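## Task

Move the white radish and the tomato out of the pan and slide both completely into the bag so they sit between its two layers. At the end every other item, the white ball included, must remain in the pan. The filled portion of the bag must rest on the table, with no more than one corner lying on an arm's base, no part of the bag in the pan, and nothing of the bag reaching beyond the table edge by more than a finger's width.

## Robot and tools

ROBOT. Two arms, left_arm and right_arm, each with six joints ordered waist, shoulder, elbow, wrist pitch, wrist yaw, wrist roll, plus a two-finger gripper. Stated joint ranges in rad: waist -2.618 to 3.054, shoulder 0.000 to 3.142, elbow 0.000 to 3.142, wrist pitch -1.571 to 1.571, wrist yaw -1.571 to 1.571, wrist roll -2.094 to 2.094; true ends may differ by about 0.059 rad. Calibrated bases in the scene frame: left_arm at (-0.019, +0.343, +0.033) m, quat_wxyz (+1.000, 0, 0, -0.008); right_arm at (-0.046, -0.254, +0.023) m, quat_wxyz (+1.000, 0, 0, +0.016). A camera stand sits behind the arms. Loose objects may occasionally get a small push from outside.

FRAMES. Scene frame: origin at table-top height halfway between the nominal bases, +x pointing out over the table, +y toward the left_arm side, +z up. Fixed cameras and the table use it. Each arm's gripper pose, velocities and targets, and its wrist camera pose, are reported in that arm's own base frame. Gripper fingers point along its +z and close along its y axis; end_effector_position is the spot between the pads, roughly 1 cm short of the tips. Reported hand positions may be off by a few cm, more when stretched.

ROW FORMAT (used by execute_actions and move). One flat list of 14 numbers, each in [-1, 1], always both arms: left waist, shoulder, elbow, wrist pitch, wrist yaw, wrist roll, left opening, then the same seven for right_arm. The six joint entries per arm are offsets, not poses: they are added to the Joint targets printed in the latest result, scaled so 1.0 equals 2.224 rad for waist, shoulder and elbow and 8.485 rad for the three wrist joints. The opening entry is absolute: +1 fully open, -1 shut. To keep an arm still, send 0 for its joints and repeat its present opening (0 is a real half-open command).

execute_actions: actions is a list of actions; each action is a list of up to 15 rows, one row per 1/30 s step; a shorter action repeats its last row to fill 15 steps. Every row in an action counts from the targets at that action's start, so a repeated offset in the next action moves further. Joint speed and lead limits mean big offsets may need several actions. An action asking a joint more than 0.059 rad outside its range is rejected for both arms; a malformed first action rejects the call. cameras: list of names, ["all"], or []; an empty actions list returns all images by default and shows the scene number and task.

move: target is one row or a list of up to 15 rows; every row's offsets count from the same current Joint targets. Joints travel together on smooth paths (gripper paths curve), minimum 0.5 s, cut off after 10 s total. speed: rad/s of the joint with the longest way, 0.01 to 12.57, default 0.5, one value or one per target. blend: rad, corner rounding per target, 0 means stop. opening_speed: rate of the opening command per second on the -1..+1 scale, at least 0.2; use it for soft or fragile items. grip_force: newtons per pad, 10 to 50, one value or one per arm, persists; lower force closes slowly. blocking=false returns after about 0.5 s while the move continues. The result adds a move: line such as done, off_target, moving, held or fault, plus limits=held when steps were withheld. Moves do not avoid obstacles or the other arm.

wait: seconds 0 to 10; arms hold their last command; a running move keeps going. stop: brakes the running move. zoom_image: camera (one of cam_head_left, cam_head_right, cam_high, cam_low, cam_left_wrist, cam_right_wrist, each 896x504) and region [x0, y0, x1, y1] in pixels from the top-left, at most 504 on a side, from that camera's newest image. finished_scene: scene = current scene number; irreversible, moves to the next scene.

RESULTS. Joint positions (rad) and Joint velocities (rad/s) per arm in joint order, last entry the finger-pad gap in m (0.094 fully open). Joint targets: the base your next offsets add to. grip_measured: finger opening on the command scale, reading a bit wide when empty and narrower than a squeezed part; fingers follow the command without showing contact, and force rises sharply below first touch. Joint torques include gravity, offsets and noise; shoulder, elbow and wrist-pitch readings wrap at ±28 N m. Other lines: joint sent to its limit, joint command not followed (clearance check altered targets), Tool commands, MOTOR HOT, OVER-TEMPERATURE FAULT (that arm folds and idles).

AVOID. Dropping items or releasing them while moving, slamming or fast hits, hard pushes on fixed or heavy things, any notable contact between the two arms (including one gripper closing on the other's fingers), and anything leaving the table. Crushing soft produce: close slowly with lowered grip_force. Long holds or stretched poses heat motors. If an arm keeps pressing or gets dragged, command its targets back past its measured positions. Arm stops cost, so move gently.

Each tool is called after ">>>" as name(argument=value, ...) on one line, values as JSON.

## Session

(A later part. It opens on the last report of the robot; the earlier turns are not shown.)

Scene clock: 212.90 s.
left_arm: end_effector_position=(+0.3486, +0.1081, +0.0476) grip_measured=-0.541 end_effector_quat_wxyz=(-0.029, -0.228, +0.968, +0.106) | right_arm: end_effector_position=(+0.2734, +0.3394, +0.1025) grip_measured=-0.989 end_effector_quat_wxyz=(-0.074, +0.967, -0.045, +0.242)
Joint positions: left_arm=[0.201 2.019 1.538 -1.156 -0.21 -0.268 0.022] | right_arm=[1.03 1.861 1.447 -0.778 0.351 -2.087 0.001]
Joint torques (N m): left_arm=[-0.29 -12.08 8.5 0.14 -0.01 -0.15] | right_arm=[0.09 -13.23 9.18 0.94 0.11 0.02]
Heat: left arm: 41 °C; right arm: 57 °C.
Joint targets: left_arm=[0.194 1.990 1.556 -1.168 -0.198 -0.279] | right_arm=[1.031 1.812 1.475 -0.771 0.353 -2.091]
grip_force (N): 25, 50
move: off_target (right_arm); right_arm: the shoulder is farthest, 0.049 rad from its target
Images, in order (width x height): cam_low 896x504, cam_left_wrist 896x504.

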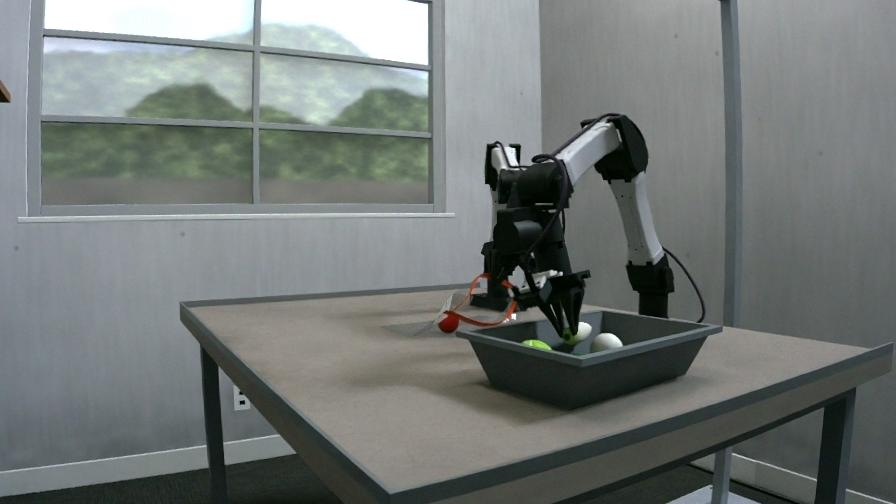

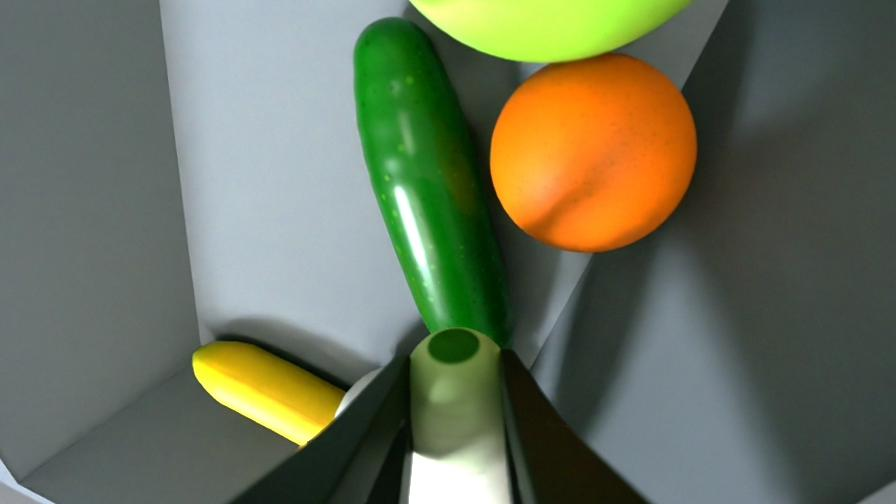

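>>> move(target=[[0,-0.0256,0.0958,-0.0198,0,0,-0.7,0,0,0,0,0,0,-1],[-0.0423,-0.0674,-0.0252,0.0057,0.0705,0.0093,-0.7,0,0,0,0,0,0,-1],[-0.069,0.0142,-0.1756,0.0444,0.1507,0.043,-0.7,0,0,0,0,0,0,-1]], speed=0.6, blend=0.1, cameras=["all"])

Scene clock: 217.30 s.
left_arm: end_effector_position=(+0.3371, -0.1369, +0.0538) grip_measured=-0.541 end_effector_quat_wxyz=(+0.002, -0.005, +0.861, -0.508) | right_arm: end_effector_position=(+0.2734, +0.3394, +0.1025) grip_measured=-0.989 end_effector_quat_wxyz=(-0.074, +0.967, -0.045, +0.242)
Joint positions: left_arm=[0.046 2.007 1.173 -0.802 1.065 0.073 0.022] | right_arm=[1.03 1.861 1.447 -0.778 0.351 -2.087 0.001]
Joint torques (N m): left_arm=[-0.23 -7.79 5.01 0.39 0.66 0.11] | right_arm=[0.08 -13.22 9.16 0.93 0.11 0.02]
Heat: left arm: 40 °C; right arm: 58 °C.
Joint targets: left_arm=[0.041 2.021 1.166 -0.791 1.081 0.086] | right_arm=[1.031 1.812 1.475 -0.771 0.353 -2.091]
grip_force (N): 25, 50
move: off_target (right_arm); right_arm: the shoulder is farthest, 0.049 rad from its target

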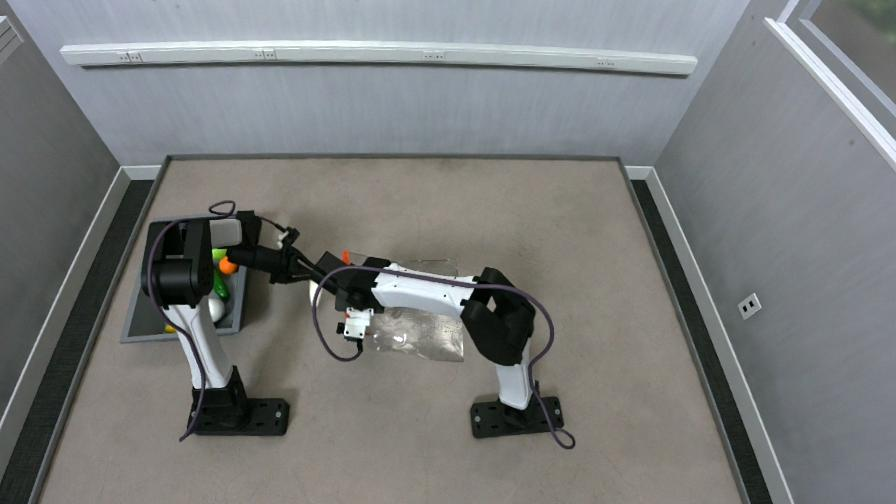

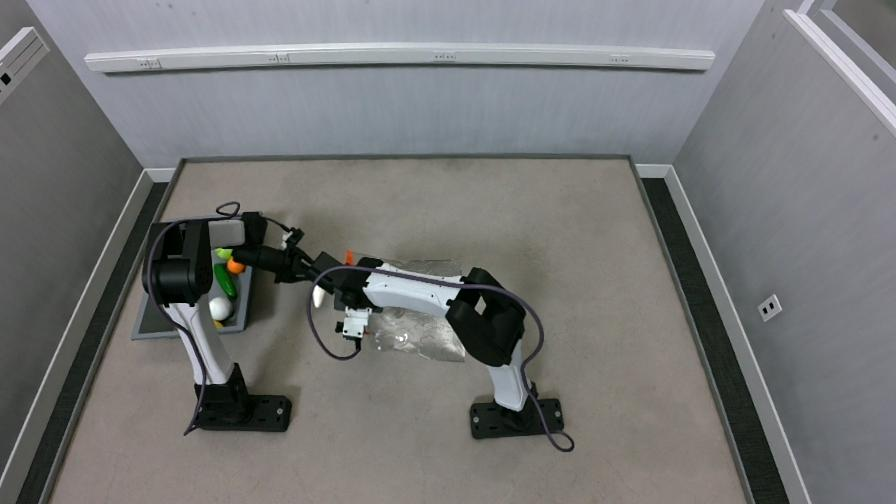

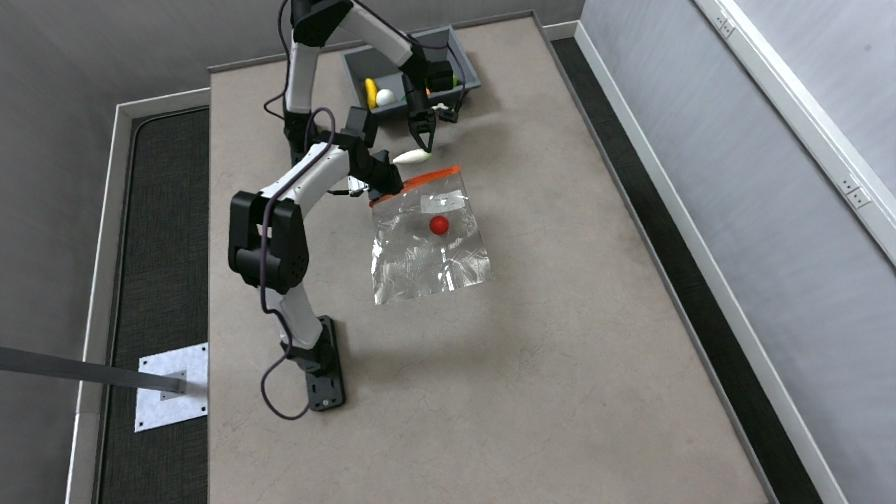

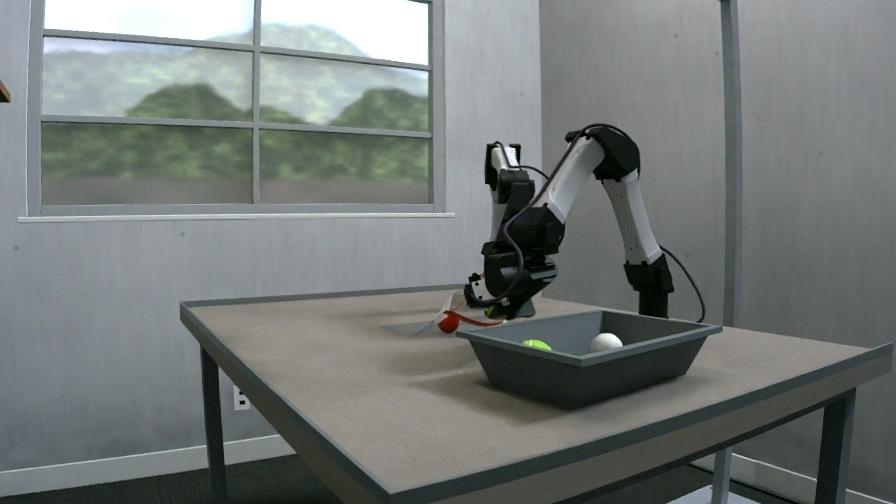

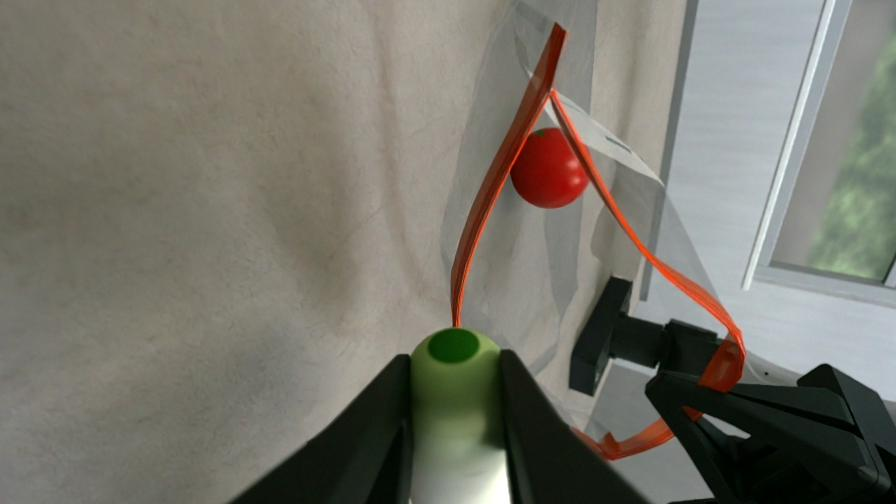

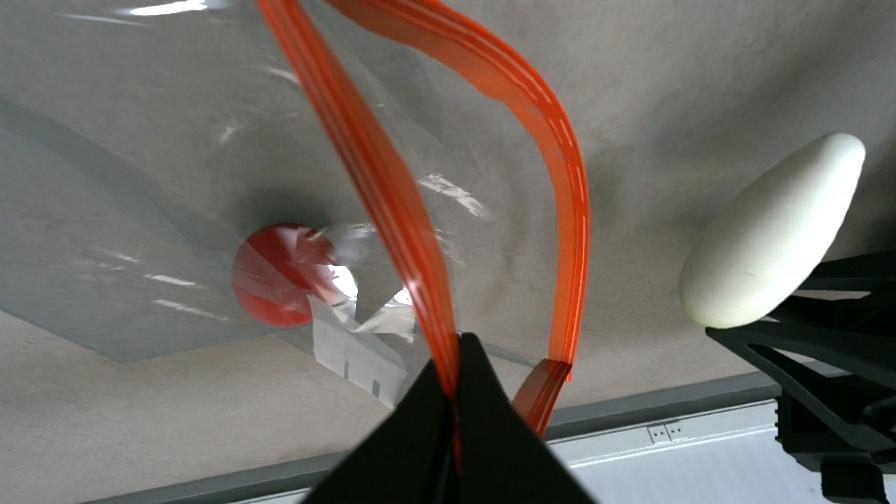

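>>> move(target=[-0.1093,-0.0585,-0.1832,0.1256,-0.0211,-0.1084,-0.7,0,0,0,0,0,0,-1], speed=0.5, cameras=["all"])

Scene clock: 222.47 s.
left_arm: end_effector_position=(+0.3441, -0.2099, +0.0234) grip_measured=-0.541 end_effector_quat_wxyz=(+0.060, -0.117, +0.849, -0.511) | right_arm: end_effector_position=(+0.2734, +0.3394, +0.1025) grip_measured=-0.989 end_effector_quat_wxyz=(-0.074, +0.967, -0.045, +0.242)
Joint positions: left_arm=[-0.197 1.919 0.768 0.266 0.918 -0.821 0.022] | right_arm=[1.03 1.861 1.447 -0.778 0.351 -2.087 0.001]
Joint torques (N m): left_arm=[-0.13 -10.14 4.55 1.75 0.21 -0.11] | right_arm=[0.08 -13.22 9.18 0.94 0.11 0.02]
Heat: left arm: 40 °C; right arm: 58 °C.
Joint targets: left_arm=[-0.202 1.891 0.758 0.274 0.902 -0.834] | right_arm=[1.031 1.812 1.475 -0.771 0.353 -2.091]
grip_force (N): 25, 50
move: off_target (right_arm); right_arm: the shoulder is farthest, 0.049 rad from its target

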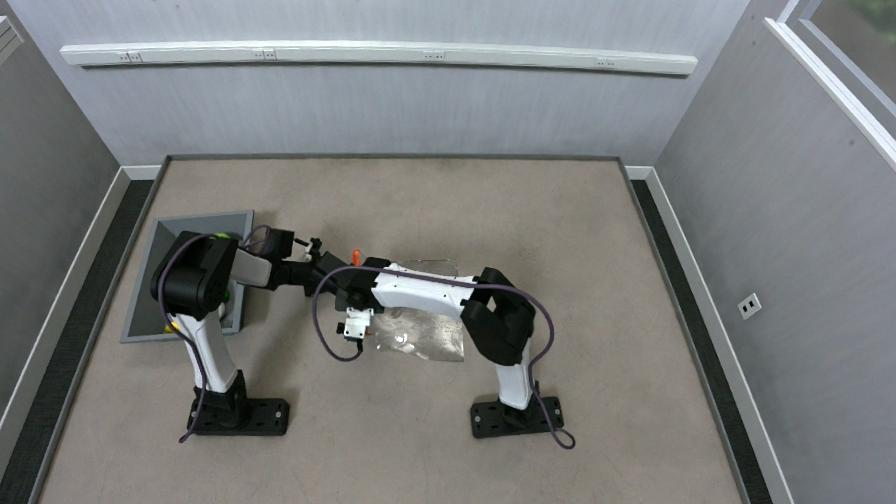

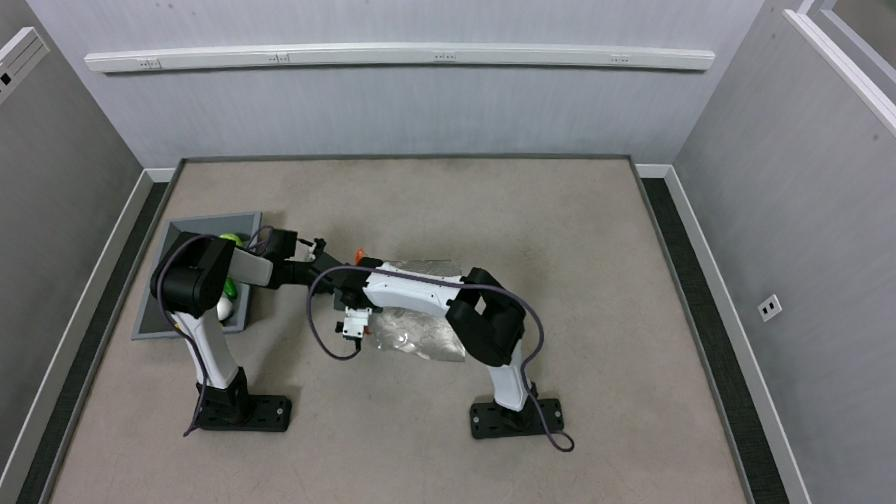

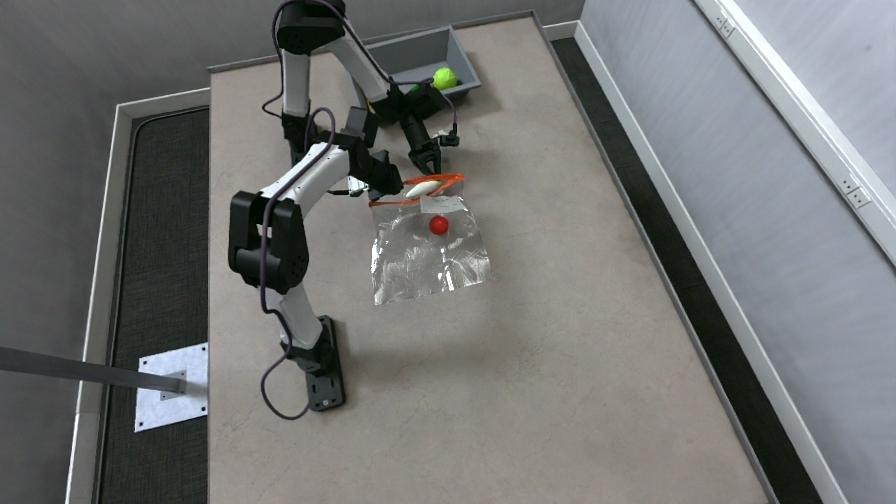

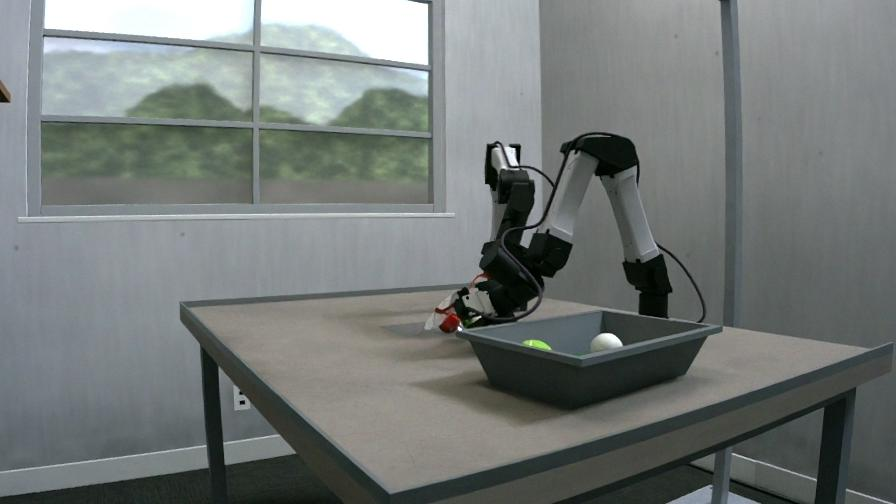

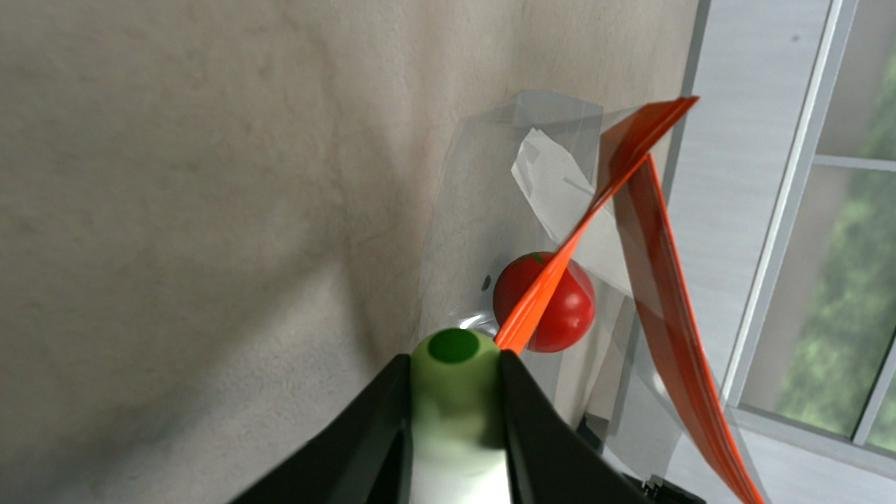

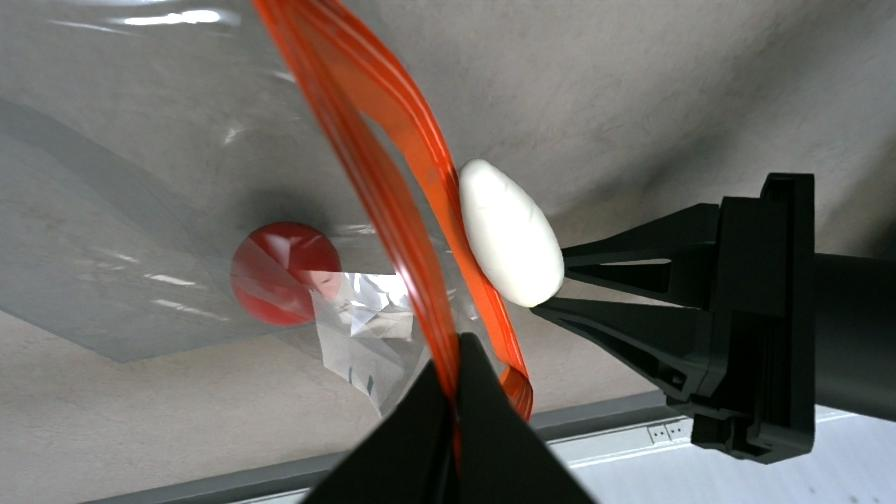

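>>> move(target=[0.0862,-0.0826,-0.0352,0.0013,-0.0108,-0.0177,-0.7,0,0,0,0,0,0,-1], speed=0.35, cameras=["all"])

Scene clock: 227.13 s.
left_arm: end_effector_position=(+0.3760, -0.1332, +0.0626) grip_measured=-0.541 end_effector_quat_wxyz=(+0.146, -0.246, +0.819, -0.497) | right_arm: end_effector_position=(+0.2734, +0.3394, +0.1025) grip_measured=-0.989 end_effector_quat_wxyz=(-0.074, +0.967, -0.045, +0.242)
Joint positions: left_arm=[-0.014 1.729 0.693 0.281 0.827 -0.971 0.022] | right_arm=[1.03 1.861 1.447 -0.778 0.351 -2.087 0.001]
Joint torques (N m): left_arm=[0.46 -8.61 5.12 1.9 0.15 -0.07] | right_arm=[0.06 -13.24 9.17 0.94 0.11 0.02]
Heat: left arm: 39 °C; right arm: 59 °C.
Joint targets: left_arm=[-0.010 1.708 0.680 0.286 0.810 -0.985] | right_arm=[1.031 1.812 1.475 -0.771 0.353 -2.091]
grip_force (N): 25, 50
move: off_target (right_arm); right_arm: the shoulder is farthest, 0.049 rad from its target

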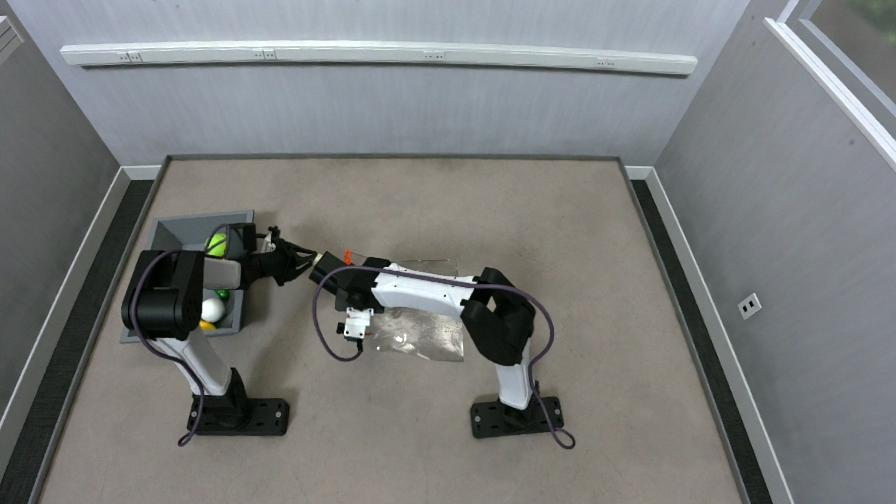

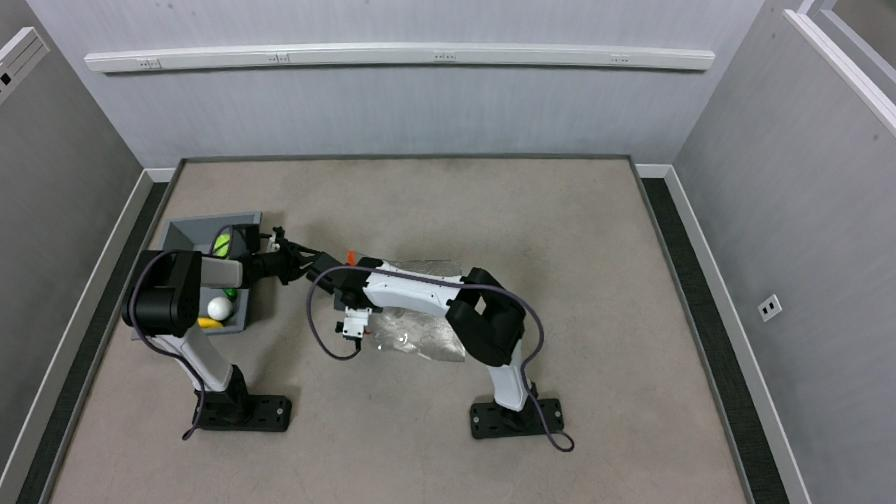

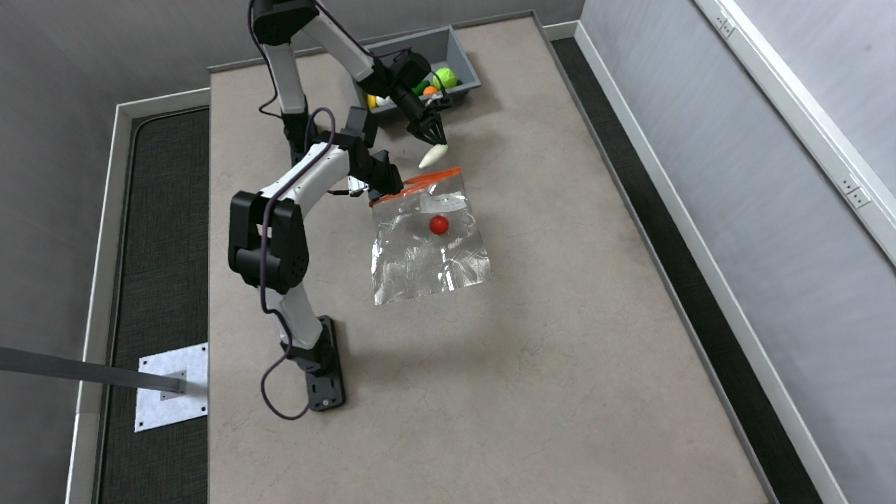

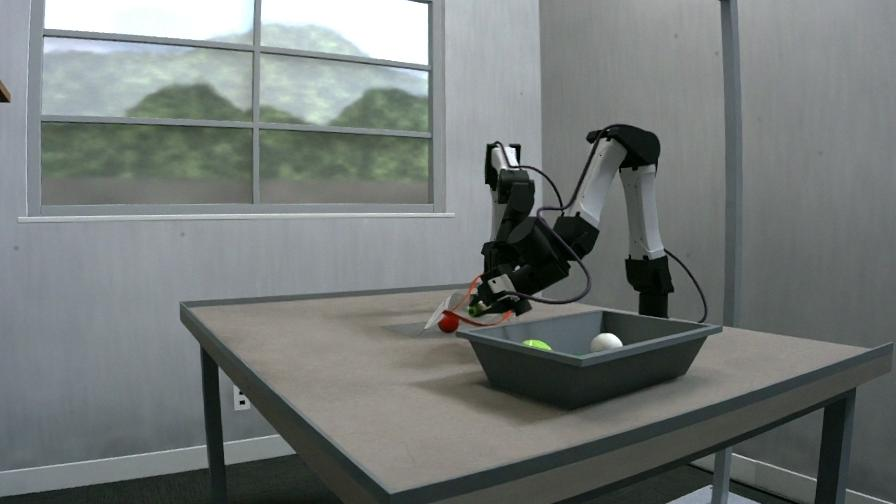

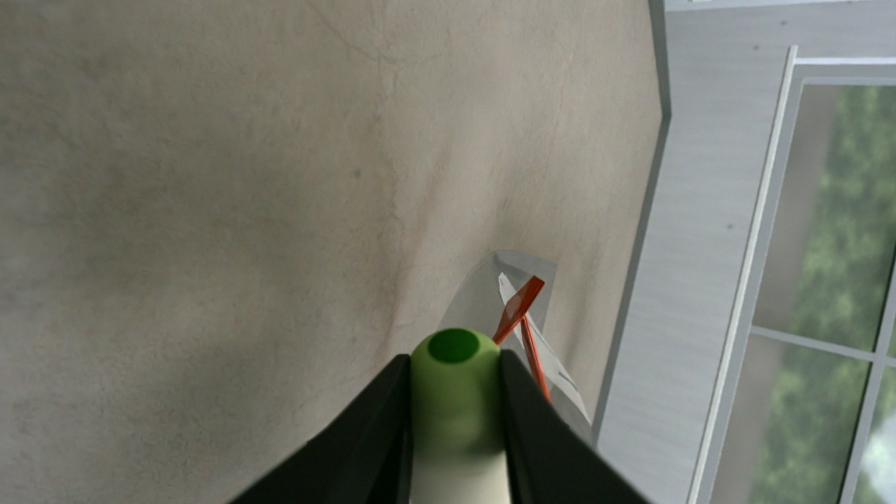

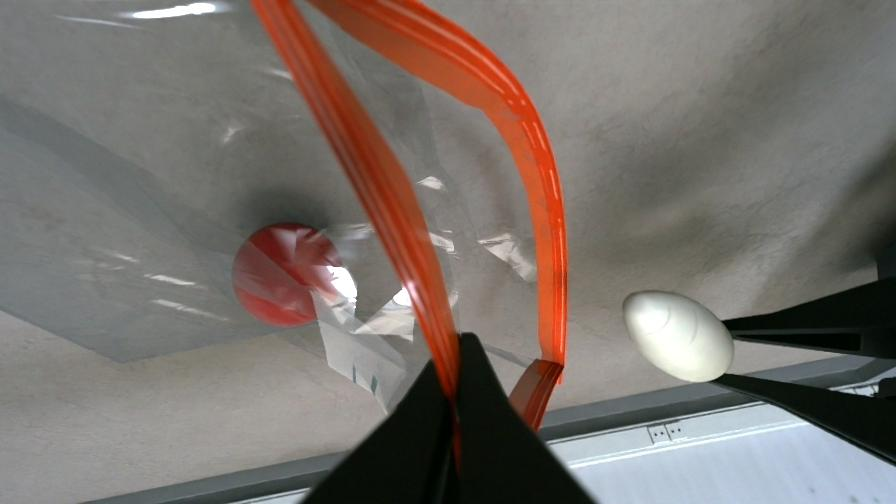

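>>> move(target=[-0.0324,0.0417,-0.0364,0.026,-0.0063,-0.0312,-0.7,0,0,0,0,0,0,-1], speed=0.35, cameras=["cam_left_wrist","cam_right_wrist","cam_high"])

>>> zoom_image(camera="cam_high", region=[350, 110, 510, 250])

Scene clock: 229.93 s.
left_arm: end_effector_position=(+0.3695, -0.1504, +0.0433) grip_measured=-0.541 end_effector_quat_wxyz=(+0.108, -0.322, +0.788, -0.513) | right_arm: end_effector_position=(+0.2734, +0.3394, +0.1025) grip_measured=-0.989 end_effector_quat_wxyz=(-0.074, +0.967, -0.045, +0.242)
Joint positions: left_arm=[-0.077 1.786 0.608 0.498 0.773 -1.236 0.022] | right_arm=[1.03 1.861 1.447 -0.778 0.351 -2.087 0.001]
Joint torques (N m): left_arm=[-0.23 -5.83 4.82 2.04 0.11 -0.11] | right_arm=[0.09 -13.2 9.17 0.93 0.11 0.03]
Heat: left arm: 39 °C; right arm: 59 °C.
Joint targets: left_arm=[-0.082 1.800 0.599 0.506 0.757 -1.249] | right_arm=[1.031 1.812 1.475 -0.771 0.353 -2.091]
grip_force (N): 25, 50
move: off_target (right_arm); right_arm: the shoulder is farthest, 0.049 rad from its target
Images, in order (width x height): cam_high 896x504, cam_left_wrist 896x504, cam_right_wrist 896x504.

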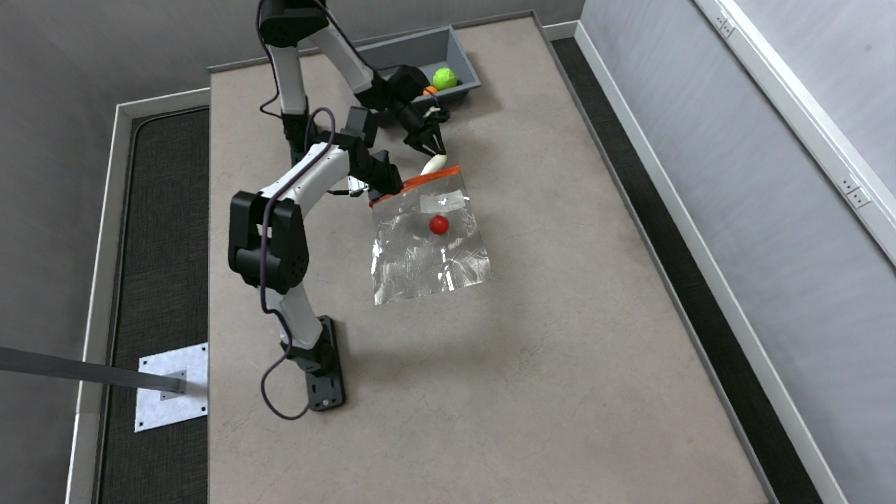

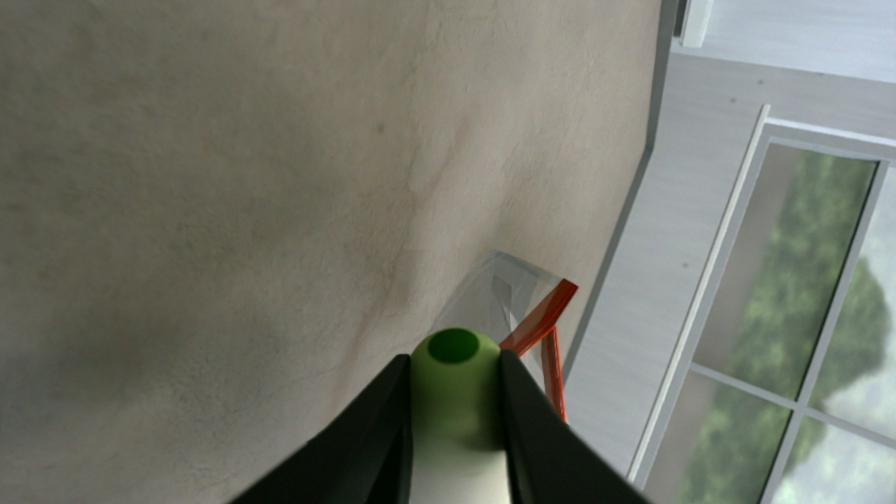

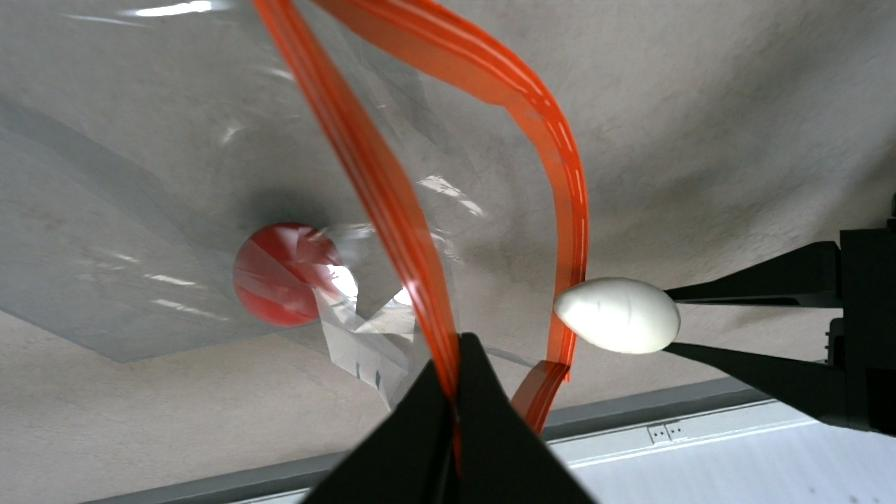

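Scaled by 3.150 from the camera's 896x504 image, which has a finer 1280x720 frame.

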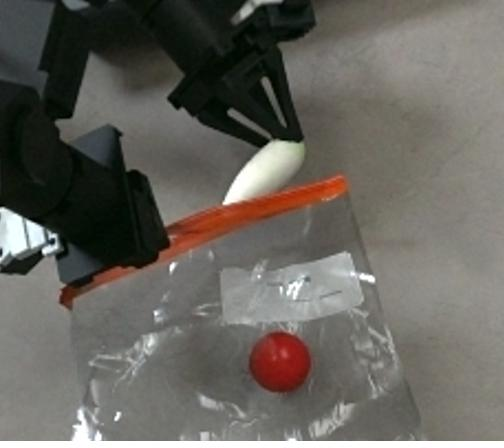

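>>> move(target=[-0.1145,0.0553,0.0125,0.0249,-0.0242,-0.0226,-0.7,0,0,0,0,0,0,-1], speed=0.3, cameras=["cam_left_wrist","cam_right_wrist","cam_high","cam_low"])

>>> zoom_image(camera="cam_high", region=[350, 110, 510, 250])

Scene clock: 231.83 s.
left_arm: end_effector_position=(+0.3603, -0.2245, +0.0200) grip_measured=-0.541 end_effector_quat_wxyz=(+0.097, -0.327, +0.792, -0.506) | right_arm: end_effector_position=(+0.2734, +0.3394, +0.1025) grip_measured=-0.989 end_effector_quat_wxyz=(-0.074, +0.967, -0.045, +0.242)
Joint positions: left_arm=[-0.335 1.907 0.608 0.709 0.569 -1.428 0.022] | right_arm=[1.03 1.861 1.447 -0.778 0.351 -2.087 0.001]
Joint torques (N m): left_arm=[0.05 -6.35 6.97 2.21 0.03 -0.11] | right_arm=[0.06 -13.22 9.18 0.93 0.11 0.02]
Heat: left arm: 38 °C; right arm: 59 °C.
Joint targets: left_arm=[-0.337 1.923 0.627 0.717 0.552 -1.441] | right_arm=[1.031 1.812 1.475 -0.771 0.353 -2.091]
grip_force (N): 25, 50
move: off_target (right_arm); right_arm: the shoulder is farthest, 0.049 rad from its target
Images, in order (width x height): cam_high 896x504, cam_low 896x504, cam_left_wrist 896x504, cam_right_wrist 896x504.

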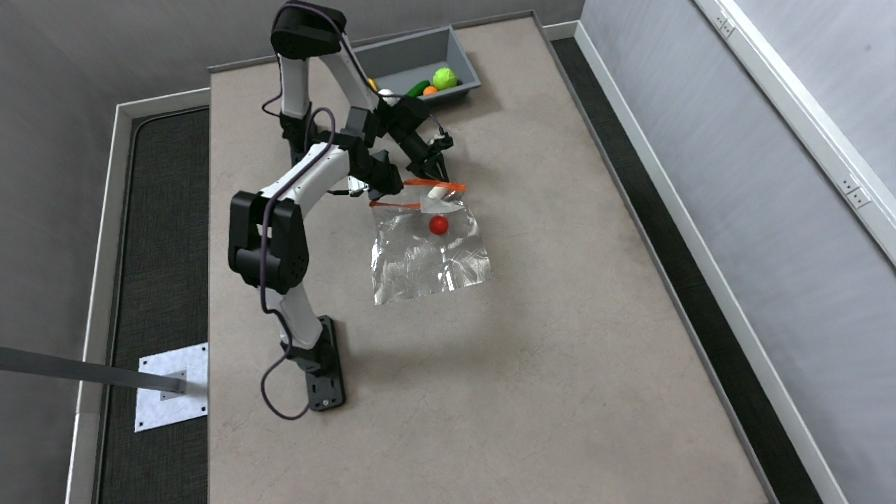

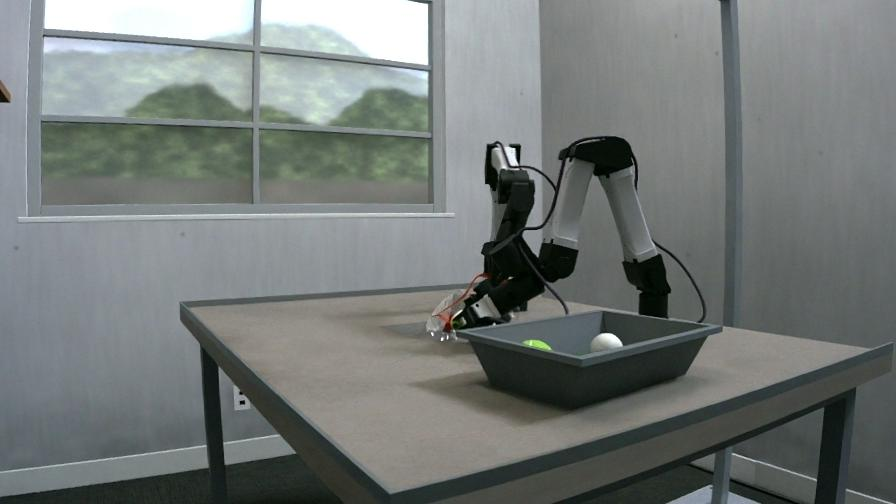

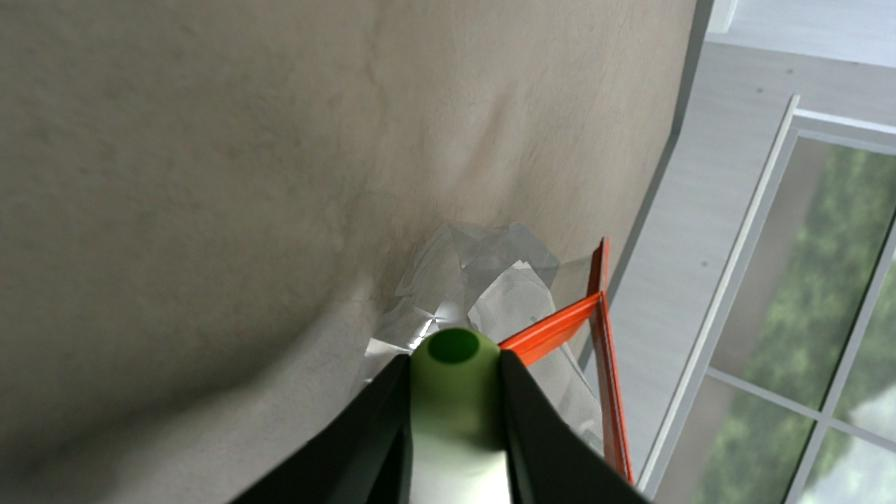

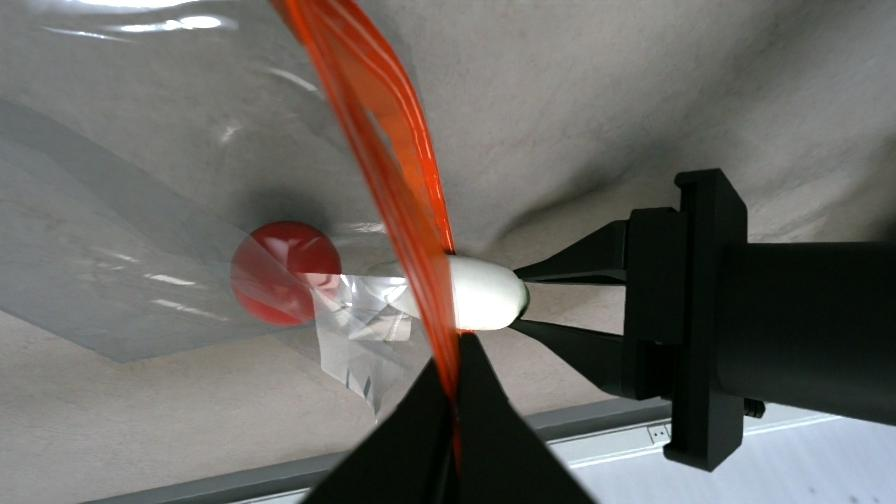

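Scaled by 3.150 from the camera's 896x504 image, which has a finer 1280x720 frame.

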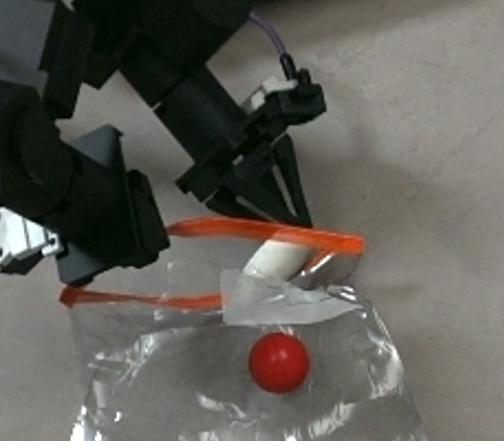

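>>> move(target=[0,-0.0556,0.009,-0.0145,0,0,-0.7,0,0,0,0,0,0,-1], speed=0.3, cameras=["cam_left_wrist","cam_right_wrist","cam_high","cam_low"])

>>> zoom_image(camera="cam_high", region=[350, 110, 510, 250])

Scene clock: 233.53 s.
left_arm: end_effector_position=(+0.3634, -0.2254, +0.0442) grip_measured=-0.541 end_effector_quat_wxyz=(+0.101, -0.325, +0.790, -0.510) | right_arm: end_effector_position=(+0.2734, +0.3394, +0.1025) grip_measured=-0.989 end_effector_quat_wxyz=(-0.074, +0.967, -0.045, +0.242)
Joint positions: left_arm=[-0.335 1.819 0.633 0.609 0.567 -1.429 0.022] | right_arm=[1.03 1.861 1.447 -0.778 0.351 -2.087 0.001]
Joint torques (N m): left_arm=[-0.01 -8.9 7.17 1.98 0.01 -0.11] | right_arm=[0.08 -13.23 9.17 0.93 0.11 0.02]
Heat: left arm: 38 °C; right arm: 59 °C.
Joint targets: left_arm=[-0.337 1.799 0.647 0.594 0.552 -1.441] | right_arm=[1.031 1.812 1.475 -0.771 0.353 -2.091]
grip_force (N): 25, 50
move: off_target (right_arm); right_arm: the shoulder is farthest, 0.049 rad from its target
Images, in order (width x height): cam_high 896x504, cam_low 896x504, cam_left_wrist 896x504, cam_right_wrist 896x504.

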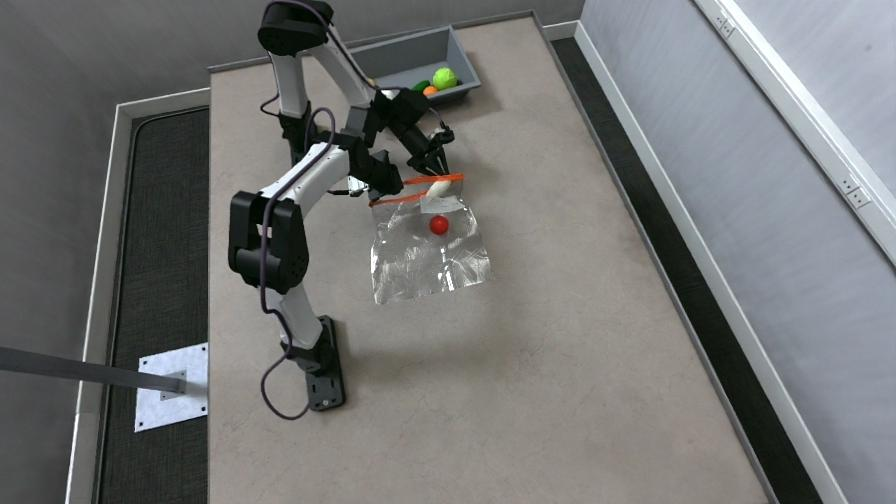

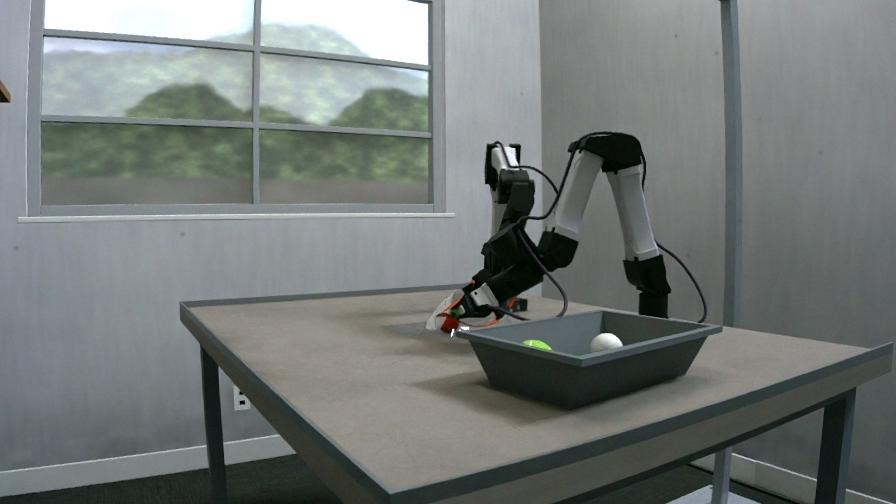

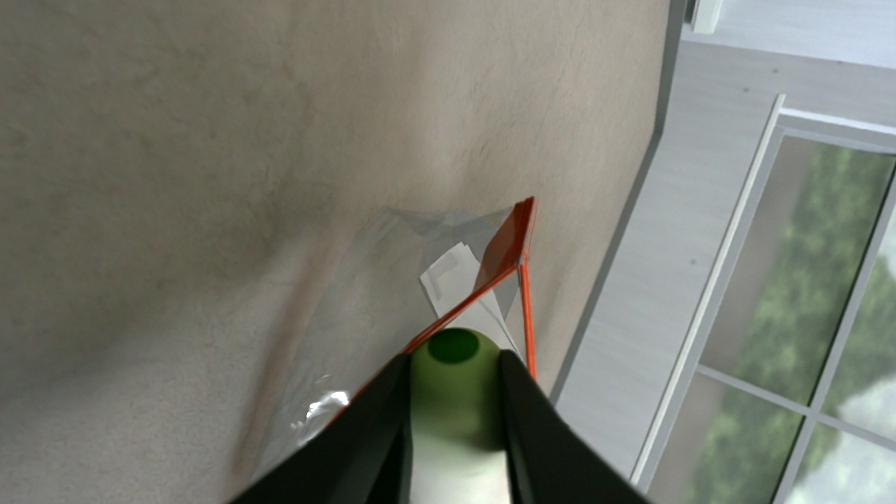

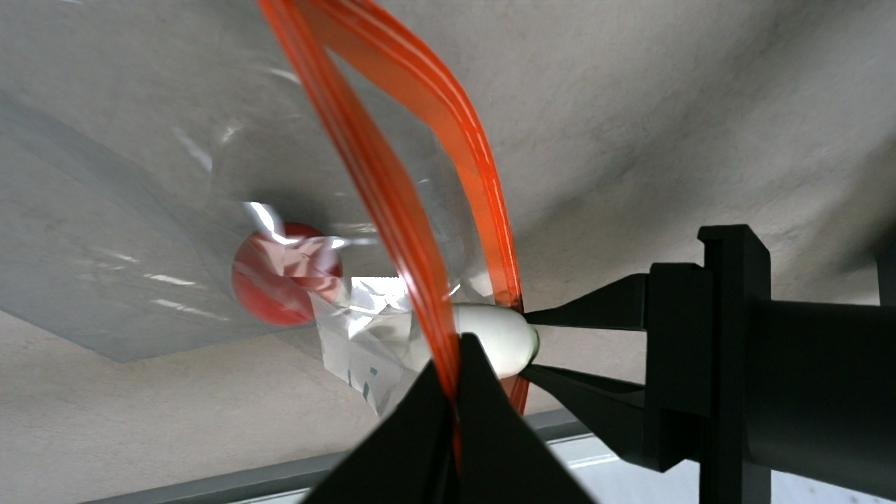

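Scaled by 3.150 from the camera's 896x504 image, which has a finer 1280x720 frame.

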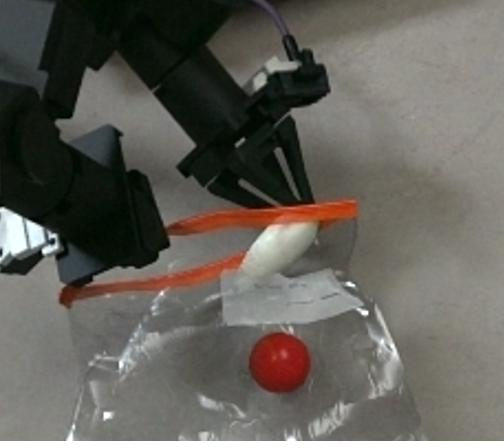

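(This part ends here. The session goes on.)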